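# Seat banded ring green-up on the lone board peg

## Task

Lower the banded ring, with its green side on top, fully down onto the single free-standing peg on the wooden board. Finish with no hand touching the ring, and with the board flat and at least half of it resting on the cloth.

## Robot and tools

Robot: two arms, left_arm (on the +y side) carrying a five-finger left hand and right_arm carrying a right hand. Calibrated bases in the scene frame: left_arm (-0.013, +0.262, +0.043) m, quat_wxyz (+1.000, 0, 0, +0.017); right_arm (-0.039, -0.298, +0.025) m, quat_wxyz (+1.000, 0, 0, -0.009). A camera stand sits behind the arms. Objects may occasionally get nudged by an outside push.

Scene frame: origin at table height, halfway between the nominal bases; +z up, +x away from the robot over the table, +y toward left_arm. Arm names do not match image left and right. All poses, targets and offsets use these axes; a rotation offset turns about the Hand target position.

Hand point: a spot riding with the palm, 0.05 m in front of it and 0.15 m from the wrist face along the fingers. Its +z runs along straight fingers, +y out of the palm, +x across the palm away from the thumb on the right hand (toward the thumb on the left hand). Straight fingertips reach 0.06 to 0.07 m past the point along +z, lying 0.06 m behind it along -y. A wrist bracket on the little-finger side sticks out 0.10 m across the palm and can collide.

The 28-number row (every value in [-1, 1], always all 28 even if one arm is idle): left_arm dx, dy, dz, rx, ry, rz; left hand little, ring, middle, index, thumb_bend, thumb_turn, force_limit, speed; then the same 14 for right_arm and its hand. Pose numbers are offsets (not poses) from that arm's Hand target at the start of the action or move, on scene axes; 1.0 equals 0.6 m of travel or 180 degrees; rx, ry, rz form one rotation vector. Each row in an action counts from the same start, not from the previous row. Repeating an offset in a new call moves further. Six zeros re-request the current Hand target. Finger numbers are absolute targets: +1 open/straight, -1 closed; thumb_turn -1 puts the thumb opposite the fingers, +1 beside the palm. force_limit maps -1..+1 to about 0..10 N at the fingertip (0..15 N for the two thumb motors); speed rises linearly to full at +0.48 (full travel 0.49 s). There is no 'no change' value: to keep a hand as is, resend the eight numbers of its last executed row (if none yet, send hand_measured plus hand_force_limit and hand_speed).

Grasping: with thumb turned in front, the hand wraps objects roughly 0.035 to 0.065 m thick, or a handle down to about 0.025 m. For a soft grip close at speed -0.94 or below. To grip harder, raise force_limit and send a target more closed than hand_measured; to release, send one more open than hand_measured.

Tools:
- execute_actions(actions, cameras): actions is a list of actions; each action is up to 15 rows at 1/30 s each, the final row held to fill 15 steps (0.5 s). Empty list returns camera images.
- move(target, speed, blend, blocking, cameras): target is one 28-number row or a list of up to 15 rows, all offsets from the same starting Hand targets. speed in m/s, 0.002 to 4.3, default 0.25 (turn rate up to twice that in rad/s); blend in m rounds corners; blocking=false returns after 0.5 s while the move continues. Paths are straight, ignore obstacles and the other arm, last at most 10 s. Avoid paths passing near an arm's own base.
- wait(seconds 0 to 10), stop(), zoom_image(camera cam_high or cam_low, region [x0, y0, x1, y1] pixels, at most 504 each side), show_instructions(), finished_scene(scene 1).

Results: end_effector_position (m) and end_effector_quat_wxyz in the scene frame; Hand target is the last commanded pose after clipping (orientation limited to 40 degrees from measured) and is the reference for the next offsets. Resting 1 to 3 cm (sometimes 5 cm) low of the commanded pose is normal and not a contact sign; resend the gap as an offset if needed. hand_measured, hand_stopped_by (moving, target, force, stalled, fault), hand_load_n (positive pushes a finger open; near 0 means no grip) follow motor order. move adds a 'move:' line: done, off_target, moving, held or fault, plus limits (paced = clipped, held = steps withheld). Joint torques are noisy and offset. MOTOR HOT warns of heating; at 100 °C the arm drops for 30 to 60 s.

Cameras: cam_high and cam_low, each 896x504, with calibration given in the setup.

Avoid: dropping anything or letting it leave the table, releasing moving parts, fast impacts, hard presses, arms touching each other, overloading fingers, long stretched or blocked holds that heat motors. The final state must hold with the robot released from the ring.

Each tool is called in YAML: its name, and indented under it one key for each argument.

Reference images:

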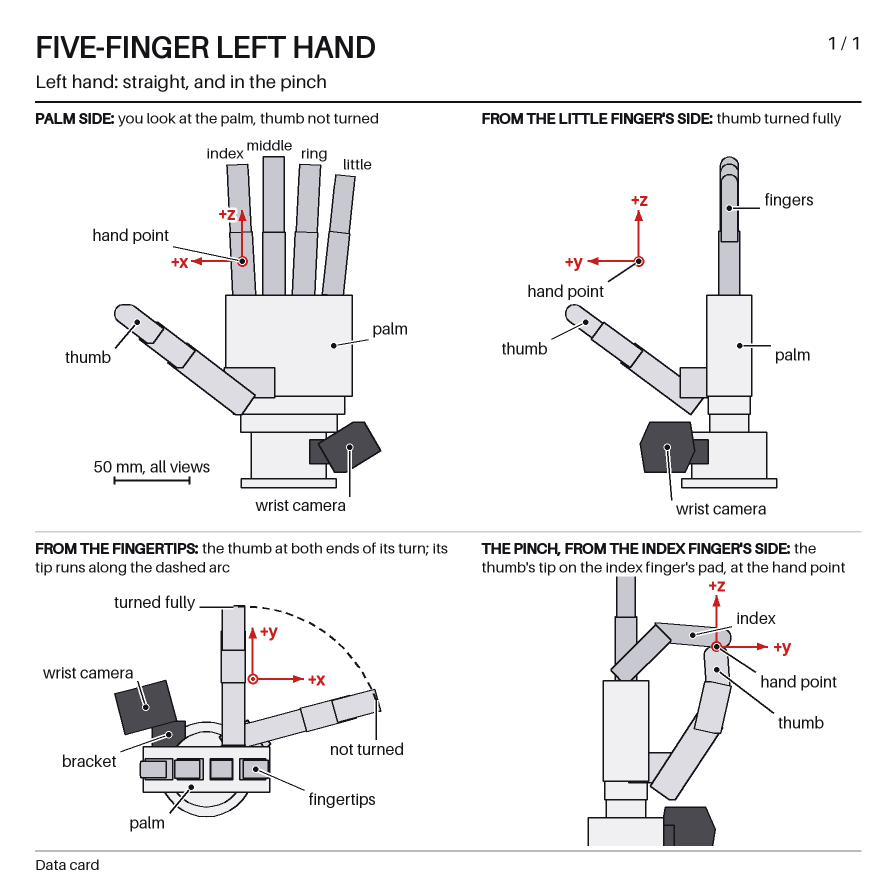

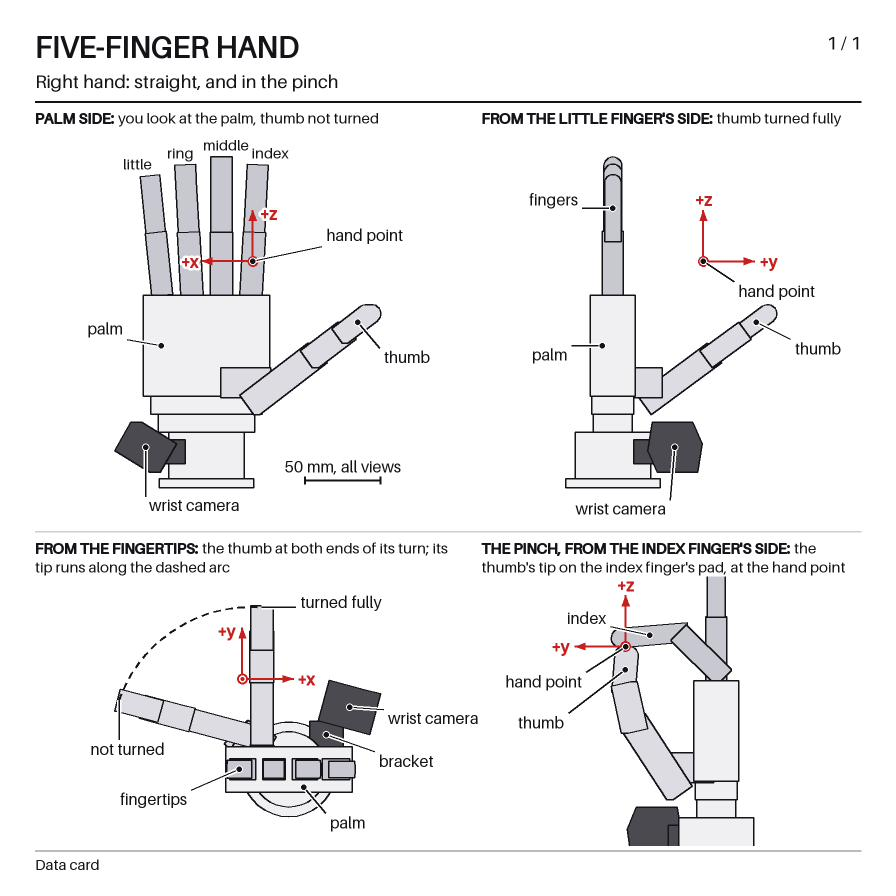

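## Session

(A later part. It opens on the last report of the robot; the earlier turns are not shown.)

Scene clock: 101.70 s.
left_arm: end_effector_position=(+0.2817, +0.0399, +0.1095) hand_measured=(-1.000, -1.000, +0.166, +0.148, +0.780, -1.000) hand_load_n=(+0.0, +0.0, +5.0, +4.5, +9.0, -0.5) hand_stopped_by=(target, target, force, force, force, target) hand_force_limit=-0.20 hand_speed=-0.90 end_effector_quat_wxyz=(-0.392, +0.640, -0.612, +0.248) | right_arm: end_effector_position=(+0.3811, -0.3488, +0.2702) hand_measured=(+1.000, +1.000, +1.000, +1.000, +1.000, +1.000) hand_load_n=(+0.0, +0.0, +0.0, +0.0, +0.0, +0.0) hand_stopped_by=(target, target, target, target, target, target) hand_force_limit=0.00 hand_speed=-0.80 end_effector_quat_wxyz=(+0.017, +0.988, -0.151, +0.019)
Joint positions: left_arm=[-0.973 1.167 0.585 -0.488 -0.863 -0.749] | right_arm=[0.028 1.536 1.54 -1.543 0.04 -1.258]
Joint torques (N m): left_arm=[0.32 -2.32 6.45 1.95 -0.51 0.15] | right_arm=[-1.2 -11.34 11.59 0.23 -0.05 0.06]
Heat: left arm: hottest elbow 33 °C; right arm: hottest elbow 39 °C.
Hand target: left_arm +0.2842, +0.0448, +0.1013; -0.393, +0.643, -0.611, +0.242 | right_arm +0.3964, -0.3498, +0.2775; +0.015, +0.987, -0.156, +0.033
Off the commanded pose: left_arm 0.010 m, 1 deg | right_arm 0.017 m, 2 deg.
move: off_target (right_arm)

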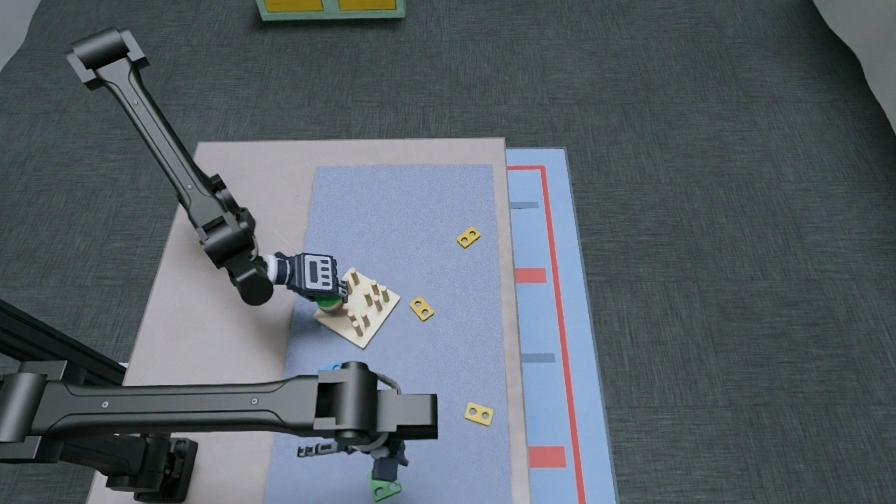

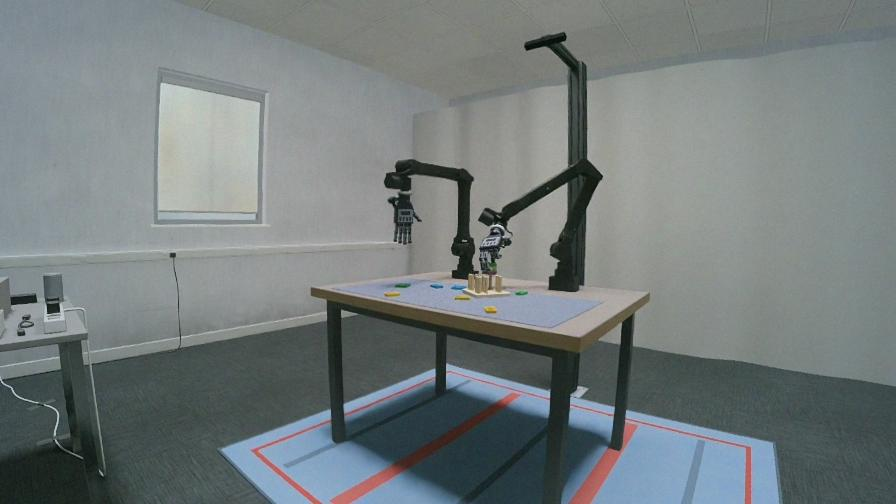

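move:
  target:
    - [-0.0038,-0.025,0.04,0,0,0, -1,-1,-0.3,-0.3,0.3,-1,-0.2,-0.9, 0,0,0,0,0,0, 1,1,1,1,1,1,0,-0.8]
    - [-0.0038,0.0083,0.04,0,0,0, -1,-1,-0.3,-0.3,0.3,-1,-0.2,-0.9, 0,0,0,0,0,0, 1,1,1,1,1,1,0,-0.8]
    - [-0.0038,0.0083,0.0,0,0,0, -1,-1,-0.3,-0.3,0.3,-1,-0.2,-0.9, 0,0,0,0,0,0, 1,1,1,1,1,1,0,-0.8]
  speed: 0.06
  cameras: ["all"]

zoom_image:
  camera: "cam_high"
  region: [306, 284, 346, 314]

zoom_image:
  camera: "cam_low"
  region: [475, 255, 505, 295]

Scene clock: 106.77 s.
left_arm: end_effector_position=(+0.2794, +0.0455, +0.1090) hand_measured=(-1.000, -1.000, +0.166, +0.148, +0.780, -1.000) hand_load_n=(+0.0, +0.0, +5.0, +4.5, +9.0, -0.5) hand_stopped_by=(target, target, force, force, force, target) hand_force_limit=-0.20 hand_speed=-0.90 end_effector_quat_wxyz=(-0.392, +0.640, -0.612, +0.248) | right_arm: end_effector_position=(+0.3811, -0.3488, +0.2702) hand_measured=(+1.000, +1.000, +1.000, +1.000, +1.000, +1.000) hand_load_n=(+0.0, +0.0, +0.0, +0.0, +0.0, +0.0) hand_stopped_by=(target, target, target, target, target, target) hand_force_limit=0.00 hand_speed=-0.80 end_effector_quat_wxyz=(+0.017, +0.988, -0.151, +0.019)
Joint positions: left_arm=[-0.968 1.15 0.57 -0.487 -0.863 -0.743] | right_arm=[0.028 1.536 1.54 -1.543 0.04 -1.258]
Joint torques (N m): left_arm=[0.38 -2.2 6.57 2.03 -0.46 0.16] | right_arm=[-1.08 -11.34 11.59 0.21 -0.05 0.06]
Heat: left arm: hottest elbow 33 °C; right arm: hottest elbow 40 °C.
Hand target: left_arm +0.2818, +0.0497, +0.1011; -0.393, +0.643, -0.611, +0.242 | right_arm +0.3964, -0.3498, +0.2775; +0.015, +0.987, -0.156, +0.033
Off the commanded pose: left_arm 0.009 m, 1 deg | right_arm 0.017 m, 2 deg.
move: off_target (right_arm)

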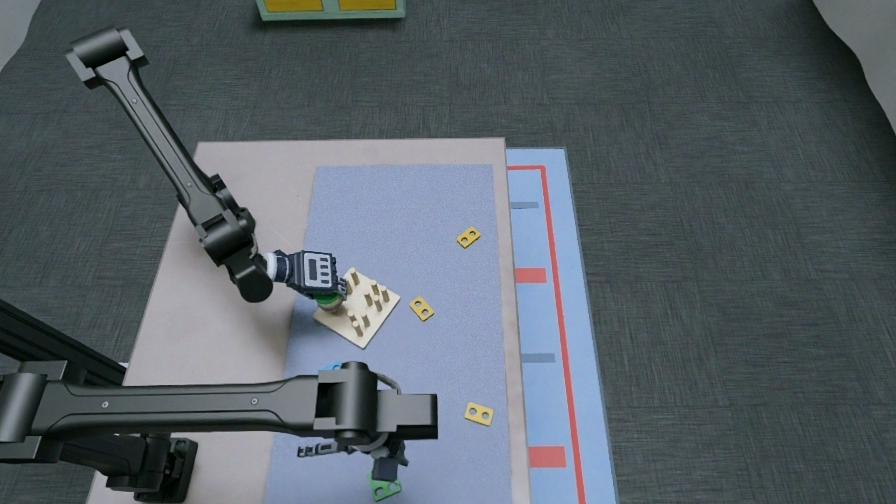

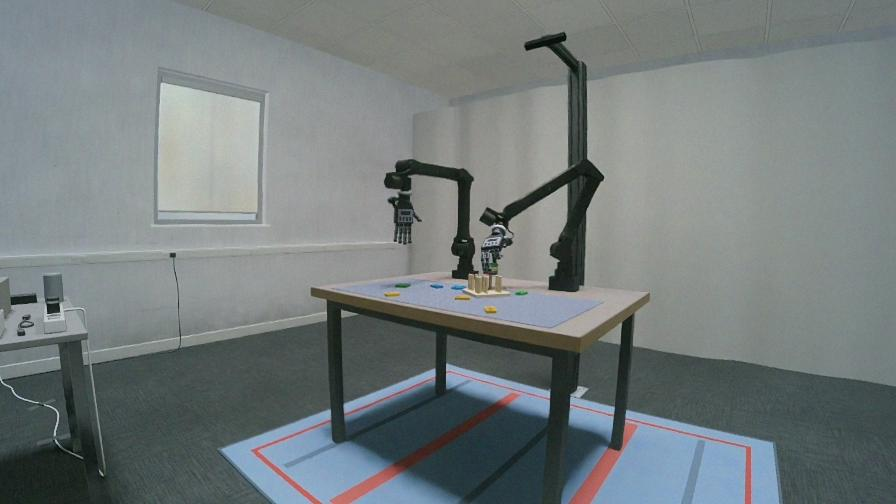

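Scaled by 12.600 from the camera's 896x504 image, which has a finer 1280x720 frame.

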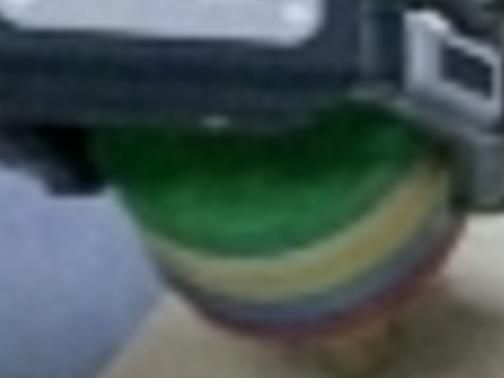

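Scaled by 12.600 from the camera's 896x504 image, which has a finer 1280x720 frame.

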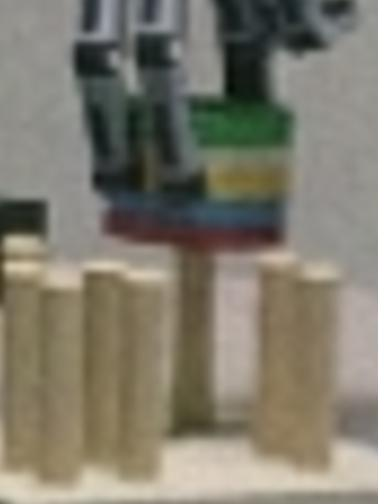

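move:
  target: [-0.0133,-0.009,-0.003,0,0,0, -1,-1,-0.3,-0.3,0.3,-1,-0.2,-0.9, 0,0,0,0,0,0, 1,1,1,1,1,1,0,-0.8]
  speed: 0.02
  cameras: ["all"]

zoom_image:
  camera: "cam_high"
  region: [306, 284, 346, 314]

zoom_image:
  camera: "cam_low"
  region: [475, 255, 505, 295]

Scene clock: 112.77 s.
left_arm: end_effector_position=(+0.2804, +0.0450, +0.1092) hand_measured=(-1.000, -1.000, +0.166, +0.148, +0.780, -1.000) hand_load_n=(+0.0, +0.5, +5.0, +4.5, +8.5, -1.0) hand_stopped_by=(target, target, force, force, force, target) hand_force_limit=-0.20 hand_speed=-0.90 end_effector_quat_wxyz=(-0.395, +0.646, -0.604, +0.251) | right_arm: end_effector_position=(+0.3811, -0.3488, +0.2702) hand_measured=(+1.000, +1.000, +1.000, +1.000, +1.000, +1.000) hand_load_n=(+0.0, +0.0, +0.0, +0.0, +0.0, +0.0) hand_stopped_by=(target, target, target, target, target, target) hand_force_limit=0.00 hand_speed=-0.80 end_effector_quat_wxyz=(+0.017, +0.988, -0.151, +0.019)
Joint positions: left_arm=[-0.972 1.154 0.57 -0.487 -0.876 -0.767] | right_arm=[0.028 1.536 1.54 -1.543 0.04 -1.258]
Joint torques (N m): left_arm=[-2.02 -1.96 6.74 0.76 -0.53 -0.05] | right_arm=[-1.49 -11.28 11.55 0.28 -0.04 0.06]
Heat: left arm: hottest elbow 33 °C; right arm: hottest elbow 40 °C.
Hand target: left_arm +0.2738, +0.0443, +0.0993; -0.393, +0.643, -0.611, +0.242 | right_arm +0.3964, -0.3498, +0.2775; +0.015, +0.987, -0.156, +0.033
Off the commanded pose: left_arm 0.012 m, 1 deg | right_arm 0.017 m, 2 deg.
move: off_target (left_arm, right_arm)

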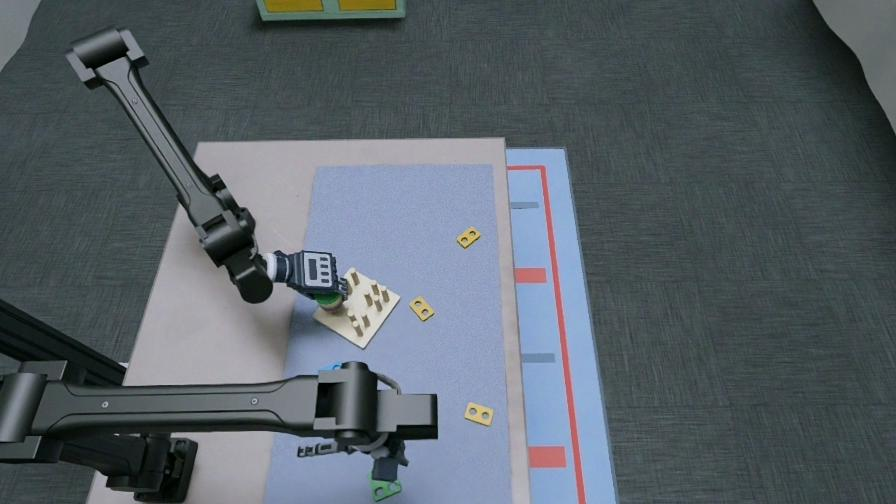

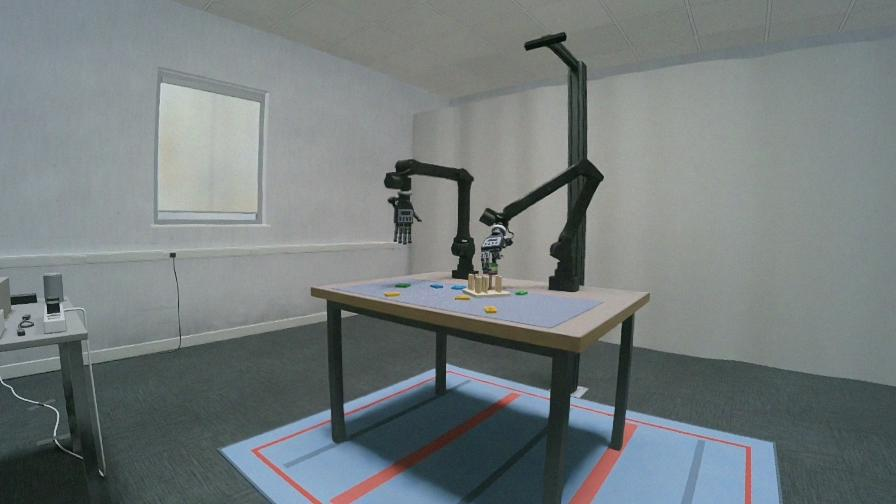

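Scaled by 12.600 from the camera's 896x504 image, which has a finer 1280x720 frame.

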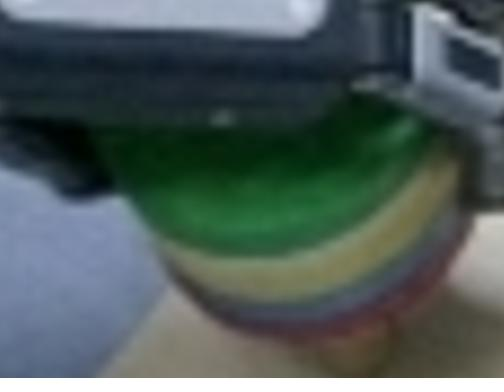

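Scaled by 12.600 from the camera's 896x504 image, which has a finer 1280x720 frame.

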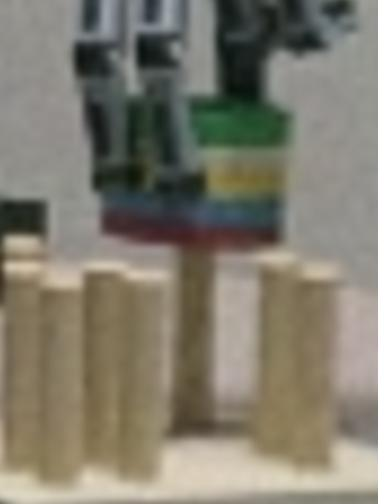

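move:
  target:
    - [-0.01,-0.007,-0.003,0,0,0, -1,-1,-0.3,-0.3,0.3,-1,-0.2,-0.9, 0,0,0,0,0,0, 1,1,1,1,1,1,0,-0.8]
  speed: 0.02
  cameras: ["all"]

zoom_image:
  camera: "cam_high"
  region: [306, 284, 346, 314]

zoom_image:
  camera: "cam_low"
  region: [475, 255, 505, 295]

Scene clock: 115.27 s.
left_arm: end_effector_position=(+0.2731, +0.0420, +0.1026) hand_measured=(-1.000, -1.000, +0.166, +0.148, +0.780, -1.000) hand_load_n=(+0.0, +0.0, +5.5, +4.5, +8.5, +0.0) hand_stopped_by=(target, target, force, force, force, target) hand_force_limit=-0.20 hand_speed=-0.90 end_effector_quat_wxyz=(-0.395, +0.646, -0.605, +0.246) | right_arm: end_effector_position=(+0.3811, -0.3488, +0.2702) hand_measured=(+1.000, +1.000, +1.000, +1.000, +1.000, +1.000) hand_load_n=(+0.0, +0.5, +0.0, +0.0, +0.0, +0.0) hand_stopped_by=(target, target, target, target, target, target) hand_force_limit=0.00 hand_speed=-0.80 end_effector_quat_wxyz=(+0.017, +0.988, -0.151, +0.019)
Joint positions: left_arm=[-0.998 1.172 0.57 -0.511 -0.887 -0.808] | right_arm=[0.028 1.536 1.54 -1.543 0.04 -1.258]
Joint torques (N m): left_arm=[-1.85 -2.78 6.82 0.68 -0.56 -0.01] | right_arm=[-1.49 -11.16 11.58 0.2 -0.05 0.07]
Heat: left arm: hottest elbow 33 °C; right arm: hottest elbow 40 °C.
Hand target: left_arm +0.2678, +0.0401, +0.0976; -0.393, +0.643, -0.611, +0.242 | right_arm +0.3964, -0.3498, +0.2775; +0.015, +0.987, -0.156, +0.033
Off the commanded pose: left_arm 0.008 m, 1 deg | right_arm 0.017 m, 2 deg.
move: off_target (right_arm)

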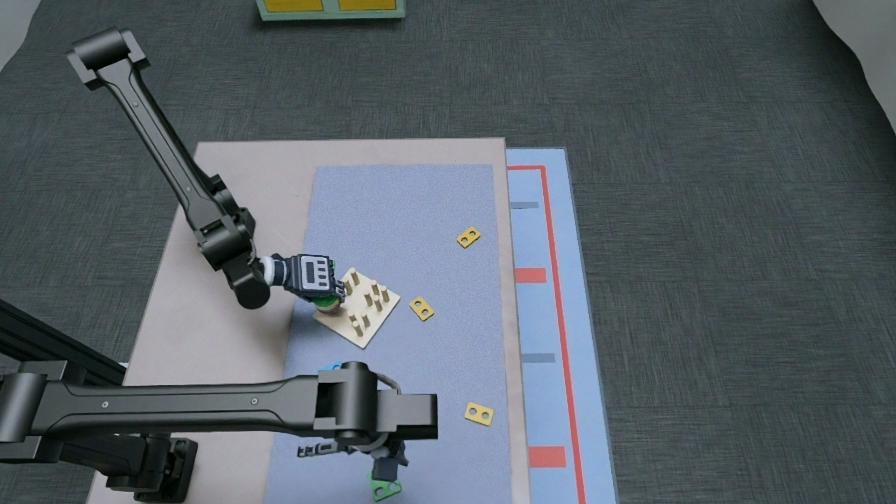

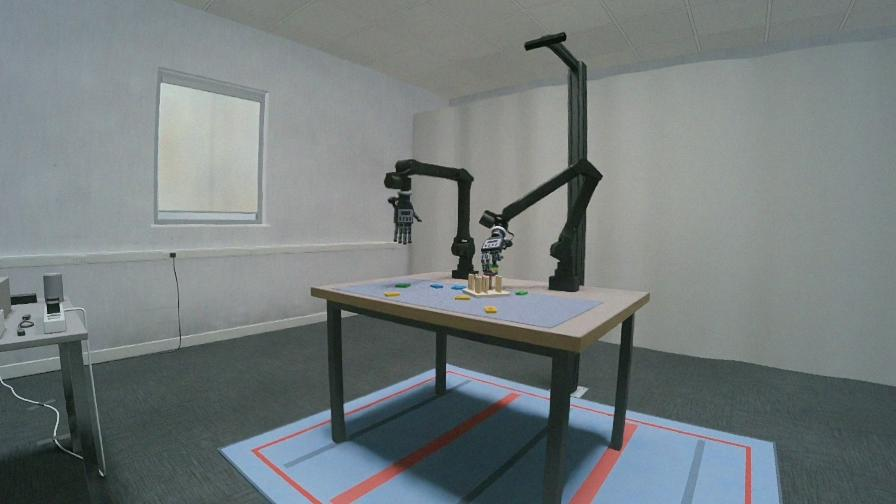

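Scaled by 12.600 from the camera's 896x504 image, which has a finer 1280x720 frame.

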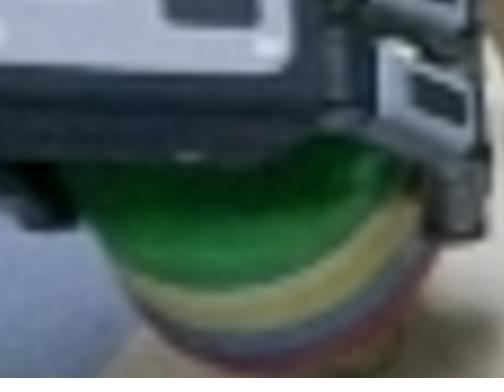

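Scaled by 12.600 from the camera's 896x504 image, which has a finer 1280x720 frame.

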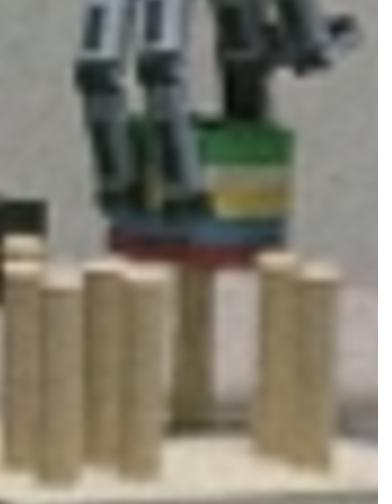

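zoom_image:
  camera: "cam_high"
  region: [310, 260, 410, 350]

zoom_image:
  camera: "cam_low"
  region: [455, 250, 515, 300]

Scaled by 5.040 from the camera's 896x504 image, which has a finer 1280x720 frame.

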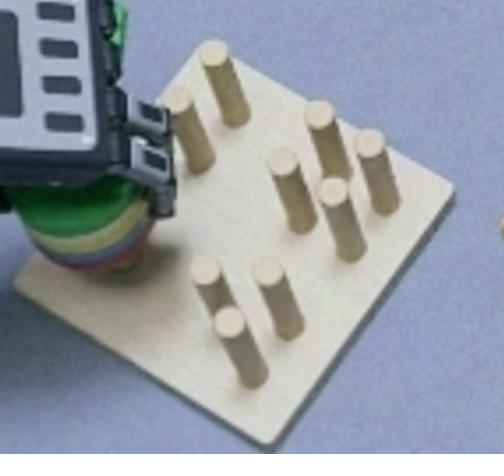

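Scaled by 8.400 from the camera's 896x504 image, which has a finer 1280x720 frame.

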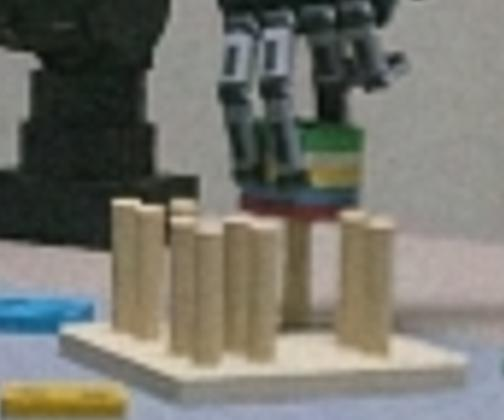

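move:
  target: [0.007,0.004,-0.025,0,0,0, -1,-1,-0.3,-0.3,0.3,-1,-0.2,-0.9, 0,0,0,0,0,0, 1,1,1,1,1,1,0,-0.8]
  speed: 0.03
  cameras: ["all"]

zoom_image:
  camera: "cam_high"
  region: [306, 288, 346, 318]

zoom_image:
  camera: "cam_low"
  region: [475, 255, 505, 295]

Scene clock: 120.70 s.
left_arm: end_effector_position=(+0.2730, +0.0421, +0.0892) hand_measured=(-1.000, -1.000, +0.166, +0.148, +0.780, -1.000) hand_load_n=(+0.0, +0.0, +6.0, +5.0, +8.5, +0.0) hand_stopped_by=(target, target, force, force, force, target) hand_force_limit=-0.20 hand_speed=-0.90 end_effector_quat_wxyz=(-0.395, +0.644, -0.607, +0.245) | right_arm: end_effector_position=(+0.3811, -0.3488, +0.2702) hand_measured=(+1.000, +1.000, +1.000, +1.000, +1.000, +1.000) hand_load_n=(+0.0, +0.0, +0.0, +0.0, -0.5, +0.0) hand_stopped_by=(target, target, target, target, target, target) hand_force_limit=0.00 hand_speed=-0.80 end_effector_quat_wxyz=(+0.017, +0.988, -0.151, +0.019)
Joint positions: left_arm=[-0.998 1.203 0.55 -0.461 -0.886 -0.804] | right_arm=[0.028 1.536 1.54 -1.543 0.04 -1.258]
Joint torques (N m): left_arm=[-0.62 -2.55 6.24 1.8 -0.31 0.17] | right_arm=[-1.32 -11.4 11.62 0.2 -0.05 0.07]
Heat: left arm: hottest elbow 33 °C; right arm: hottest elbow 40 °C.
Hand target: left_arm +0.2720, +0.0424, +0.0826; -0.393, +0.643, -0.611, +0.242 | right_arm +0.3964, -0.3498, +0.2775; +0.015, +0.987, -0.156, +0.033
Off the commanded pose: left_arm 0.007 m, 1 deg | right_arm 0.017 m, 2 deg.
move: off_target (right_arm)

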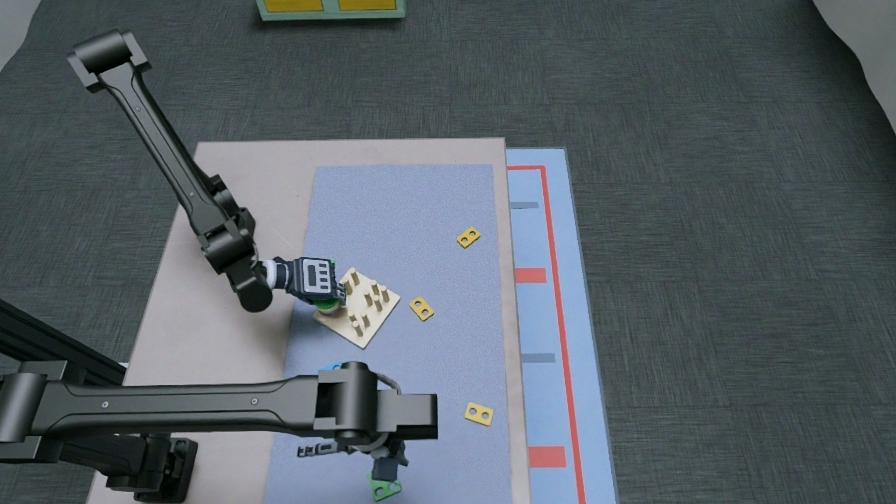

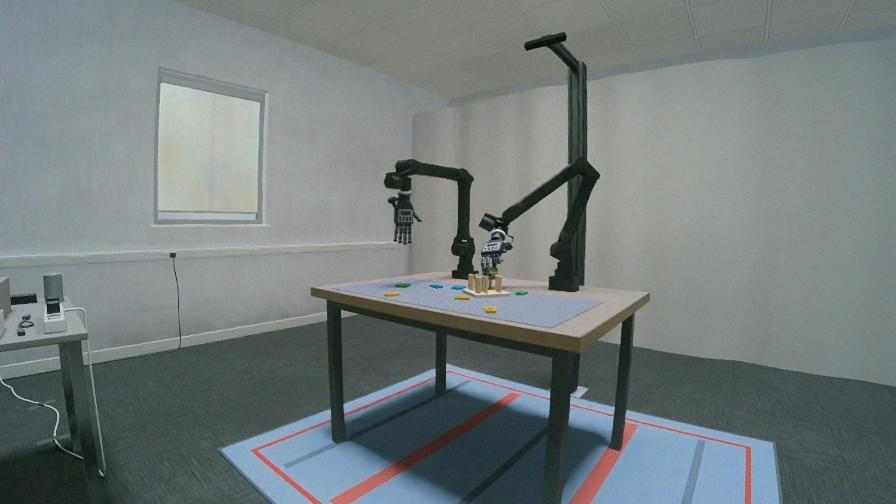

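Scaled by 12.600 from the camera's 896x504 image, which has a finer 1280x720 frame.

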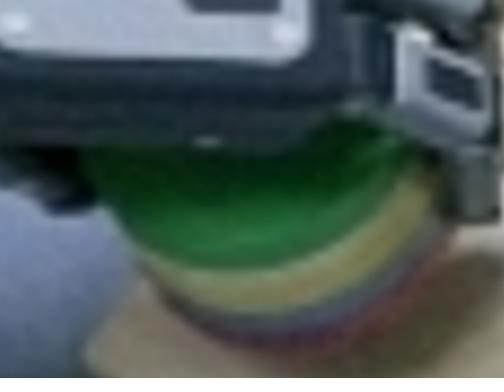

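Scaled by 12.600 from the camera's 896x504 image, which has a finer 1280x720 frame.

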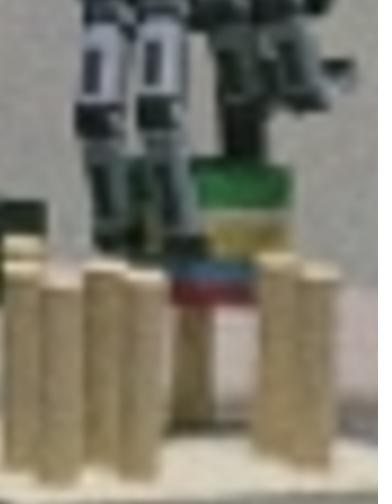

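move:
  target: [0.002,0,-0.035,0,0,0, -1,-1,-0.3,-0.3,0.3,-1,-0.2,-0.9, 0,0,0,0,0,0, 1,1,1,1,1,1,0,-0.8]
  speed: 0.03
  cameras: ["all"]

zoom_image:
  camera: "cam_high"
  region: [300, 260, 380, 330]

zoom_image:
  camera: "cam_low"
  region: [470, 250, 515, 300]

Scene clock: 123.63 s.
left_arm: end_effector_position=(+0.2732, +0.0417, +0.0675) hand_measured=(-1.000, -1.000, +0.166, +0.148, +0.780, -1.000) hand_load_n=(+0.0, +0.0, +6.0, +5.0, +8.0, -0.5) hand_stopped_by=(target, target, force, force, force, target) hand_force_limit=-0.20 hand_speed=-0.90 end_effector_quat_wxyz=(-0.396, +0.642, -0.609, +0.244) | right_arm: end_effector_position=(+0.3811, -0.3488, +0.2702) hand_measured=(+1.000, +1.000, +1.000, +1.000, +1.000, +1.000) hand_load_n=(+0.0, +0.0, +0.0, +0.0, -0.5, +0.0) hand_stopped_by=(target, target, target, target, target, target) hand_force_limit=0.00 hand_speed=-0.80 end_effector_quat_wxyz=(+0.017, +0.988, -0.151, +0.019)
Joint positions: left_arm=[-0.998 1.26 0.522 -0.375 -0.886 -0.797] | right_arm=[0.028 1.536 1.54 -1.543 0.04 -1.258]
Joint torques (N m): left_arm=[-0.38 -2.96 5.96 1.8 -0.28 0.15] | right_arm=[-1.61 -11.34 11.64 0.23 -0.04 0.07]
Heat: left arm: hottest elbow 33 °C; right arm: hottest elbow 40 °C.
Hand target: left_arm +0.2731, +0.0426, +0.0614; -0.393, +0.643, -0.611, +0.241 | right_arm +0.3964, -0.3498, +0.2775; +0.015, +0.987, -0.156, +0.033
Off the commanded pose: left_arm 0.006 m, 0 deg | right_arm 0.017 m, 2 deg.
move: off_target (right_arm)

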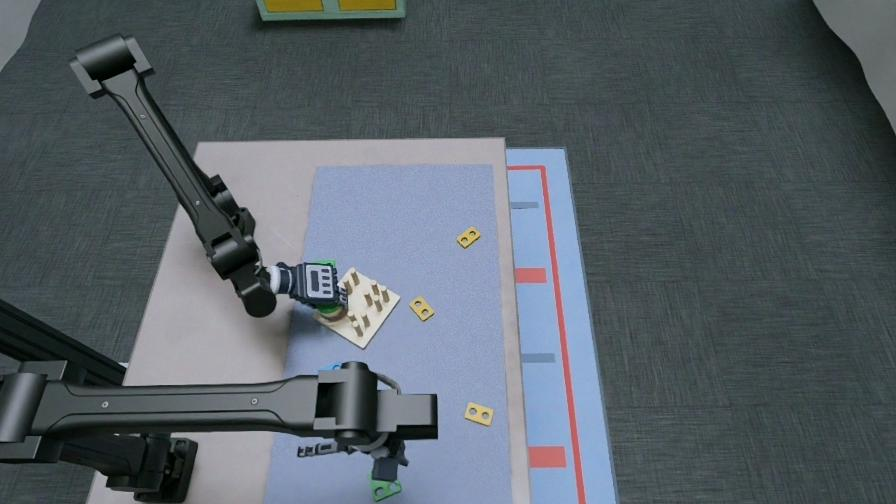

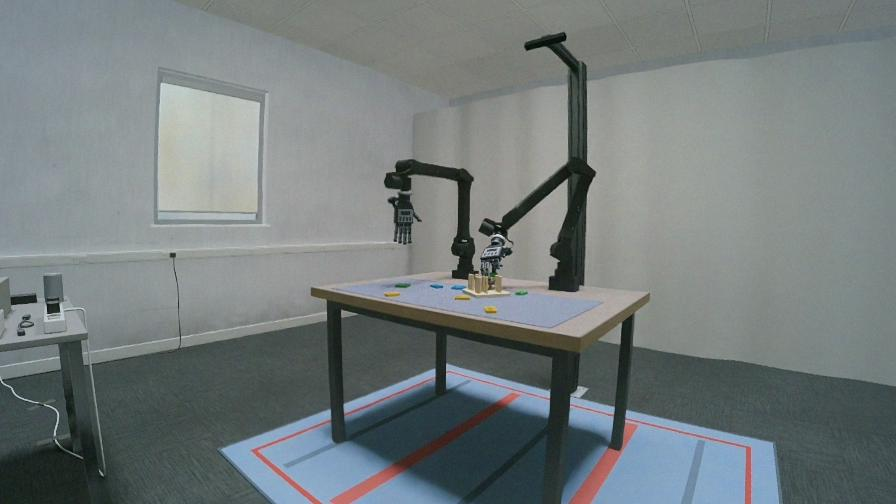

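Scaled by 6.300 from the camera's 896x504 image, which has a finer 1280x720 frame.

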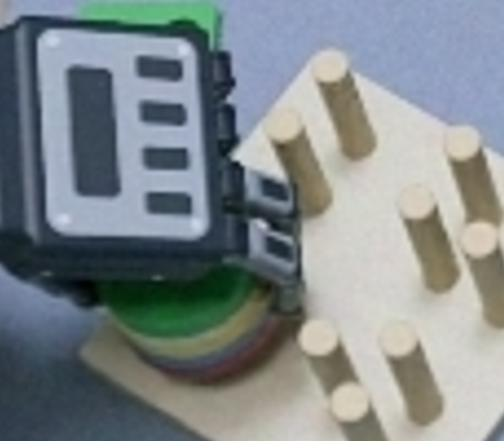

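Scaled by 10.080 from the camera's 896x504 image, which has a finer 1280x720 frame.

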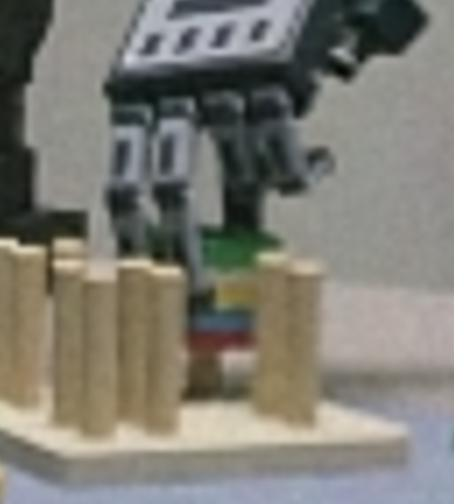

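move:
  target: [0.0,0,-0.025,0,0,0, -1,-1,-0.3,-0.3,0.3,-1,-0.2,-0.9, 0,0,0,0,0,0, 1,1,1,1,1,1,0,-0.8]
  speed: 0.03
  cameras: ["all"]

zoom_image:
  camera: "cam_high"
  region: [300, 260, 380, 330]

zoom_image:
  camera: "cam_low"
  region: [470, 250, 515, 300]

Scene clock: 125.53 s.
left_arm: end_effector_position=(+0.2732, +0.0417, +0.0523) hand_measured=(-1.000, -1.000, +0.166, +0.148, +0.780, -1.000) hand_load_n=(+0.0, +0.0, +6.0, +5.0, +8.0, -0.5) hand_stopped_by=(target, target, force, force, force, target) hand_force_limit=-0.20 hand_speed=-0.90 end_effector_quat_wxyz=(-0.396, +0.642, -0.610, +0.243) | right_arm: end_effector_position=(+0.3811, -0.3488, +0.2702) hand_measured=(+1.000, +1.000, +1.000, +1.000, +1.000, +1.000) hand_load_n=(+0.0, +0.0, +0.0, +0.0, +0.0, +0.0) hand_stopped_by=(target, target, target, target, target, target) hand_force_limit=0.00 hand_speed=-0.80 end_effector_quat_wxyz=(+0.017, +0.988, -0.151, +0.019)
Joint positions: left_arm=[-0.998 1.304 0.503 -0.313 -0.886 -0.796] | right_arm=[0.028 1.536 1.54 -1.543 0.04 -1.258]
Joint torques (N m): left_arm=[-0.44 -3.14 5.68 1.91 -0.28 0.16] | right_arm=[-1.38 -11.4 11.63 0.2 -0.04 0.08]
Heat: left arm: hottest elbow 33 °C; right arm: hottest elbow 40 °C.
Hand target: left_arm +0.2732, +0.0425, +0.0465; -0.393, +0.643, -0.611, +0.242 | right_arm +0.3964, -0.3498, +0.2775; +0.015, +0.987, -0.156, +0.033
Off the commanded pose: left_arm 0.006 m, 0 deg | right_arm 0.017 m, 2 deg.
move: off_target (right_arm)

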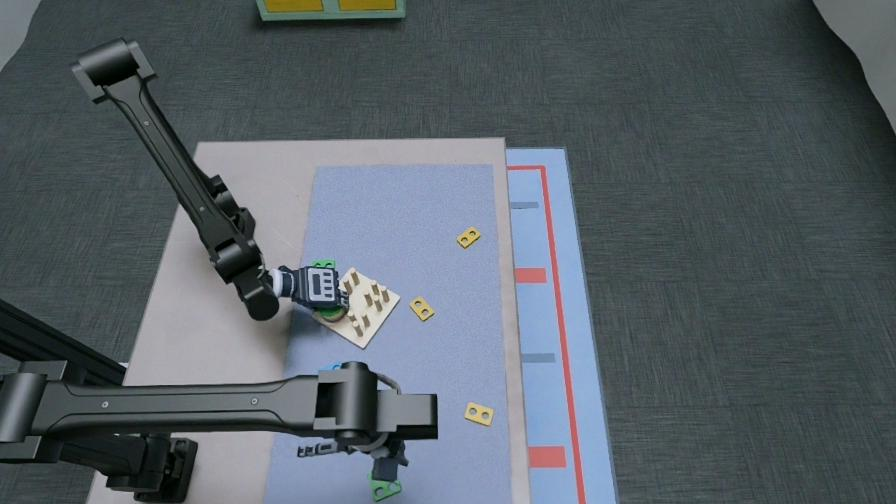

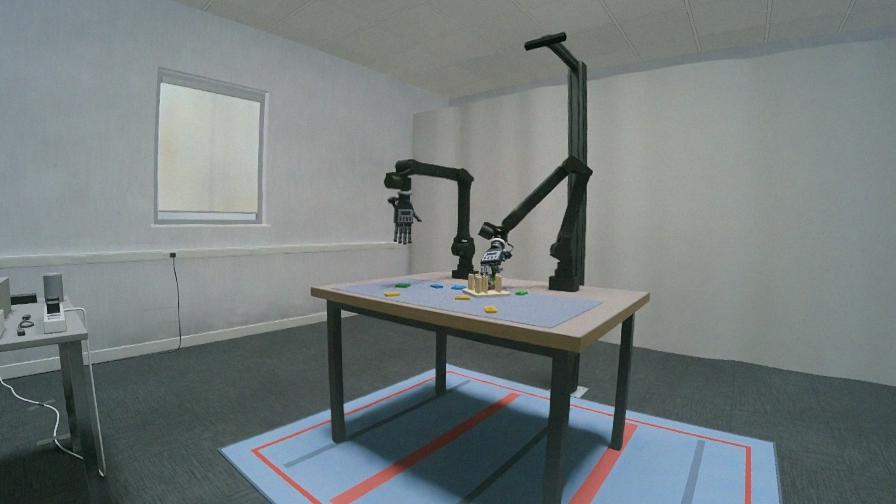

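Scaled by 6.300 from the camera's 896x504 image, which has a finer 1280x720 frame.

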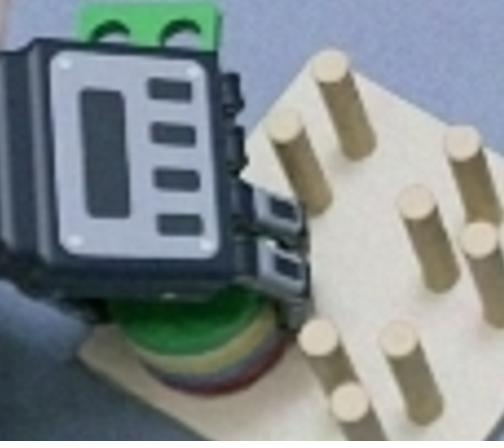

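Scaled by 10.080 from the camera's 896x504 image, which has a finer 1280x720 frame.

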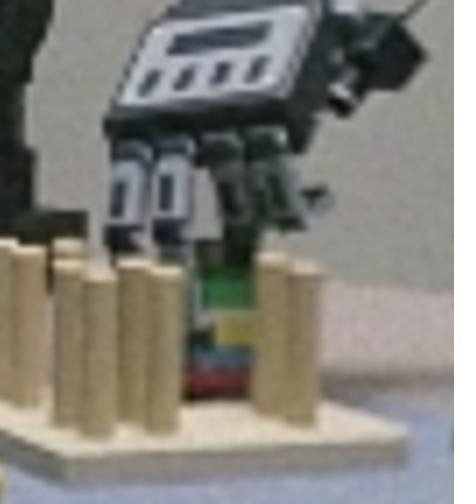

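move:
  target: [0.0,0,-0.02,0,0,0, -1,-1,-0.3,-0.3,0.3,-1,-0.2,-0.9, 0,0,0,0,0,0, 1,1,1,1,1,1,0,-0.8]
  speed: 0.03
  cameras: ["all"]

zoom_image:
  camera: "cam_high"
  region: [300, 260, 380, 330]

zoom_image:
  camera: "cam_low"
  region: [470, 250, 515, 300]

Scene clock: 127.70 s.
left_arm: end_effector_position=(+0.2739, +0.0411, +0.0446) hand_measured=(-1.000, -1.000, +0.166, +0.148, +0.780, -1.000) hand_load_n=(+0.0, +0.0, +5.0, +4.0, +8.5, -1.5) hand_stopped_by=(target, target, force, force, force, target) hand_force_limit=-0.20 hand_speed=-0.90 end_effector_quat_wxyz=(-0.397, +0.639, -0.611, +0.244) | right_arm: end_effector_position=(+0.3811, -0.3488, +0.2702) hand_measured=(+1.000, +1.000, +1.000, +1.000, +1.000, +1.000) hand_load_n=(+0.0, +0.0, +0.0, +0.0, +0.0, +0.0) hand_stopped_by=(target, target, target, target, target, target) hand_force_limit=0.00 hand_speed=-0.80 end_effector_quat_wxyz=(+0.017, +0.988, -0.151, +0.019)
Joint positions: left_arm=[-0.998 1.328 0.494 -0.272 -0.886 -0.785] | right_arm=[0.028 1.536 1.54 -1.543 0.04 -1.258]
Joint torques (N m): left_arm=[-0.44 -2.43 5.3 2.26 -0.26 0.03] | right_arm=[-1.26 -10.99 11.6 0.21 -0.06 0.08]
Heat: left arm: hottest elbow 33 °C; right arm: hottest elbow 40 °C.
Hand target: left_arm +0.2732, +0.0425, +0.0345; -0.393, +0.643, -0.611, +0.242 | right_arm +0.3964, -0.3498, +0.2775; +0.015, +0.987, -0.156, +0.033
Off the commanded pose: left_arm 0.010 m, 1 deg | right_arm 0.017 m, 2 deg.
move: off_target (right_arm)

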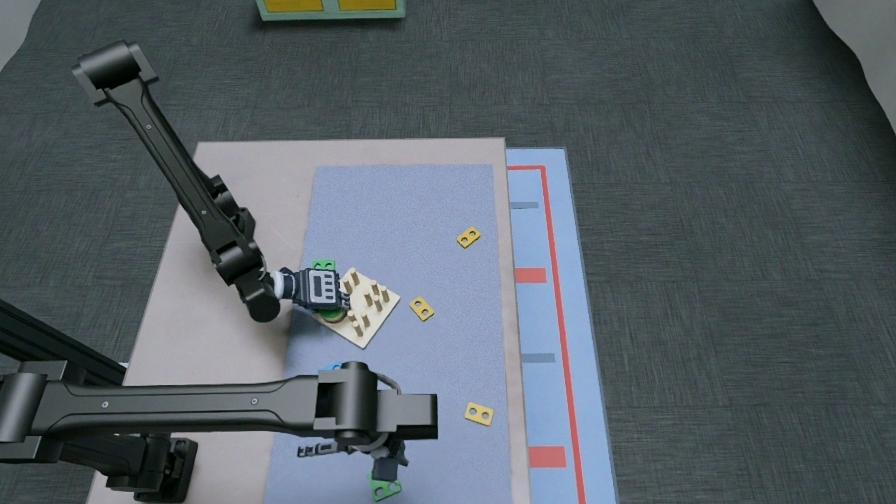

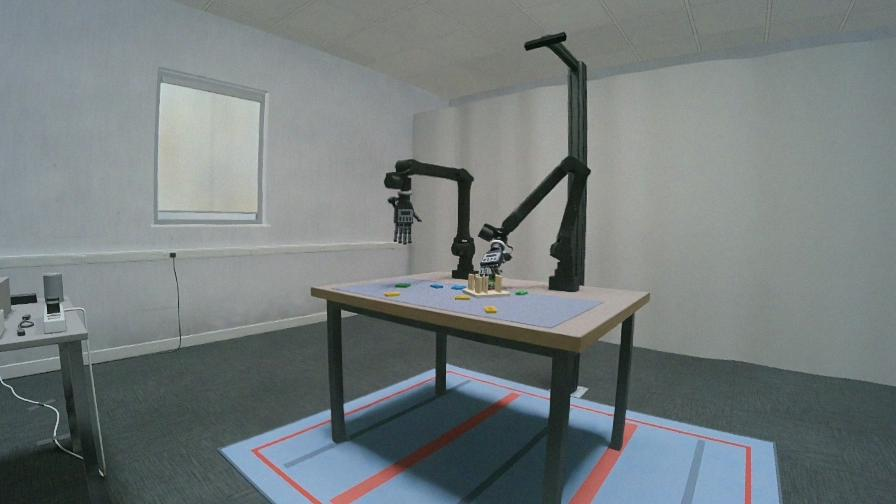

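Scaled by 6.300 from the camera's 896x504 image, which has a finer 1280x720 frame.

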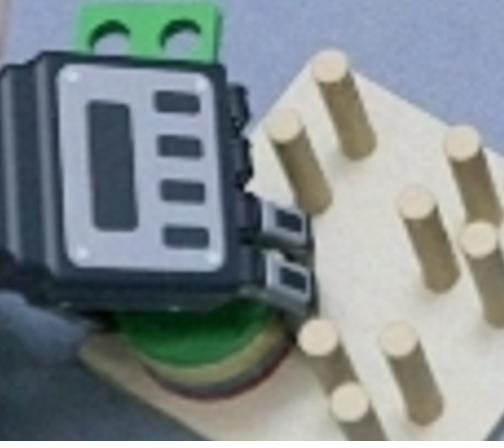

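Scaled by 10.080 from the camera's 896x504 image, which has a finer 1280x720 frame.

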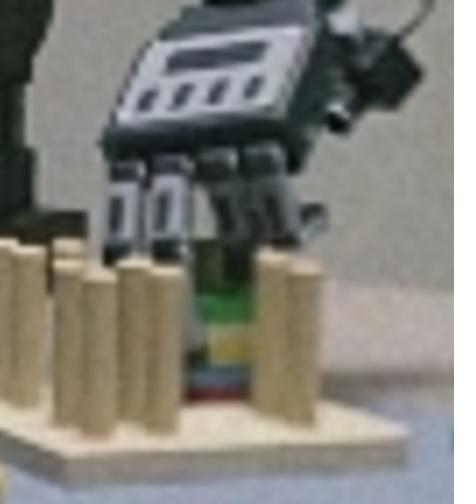

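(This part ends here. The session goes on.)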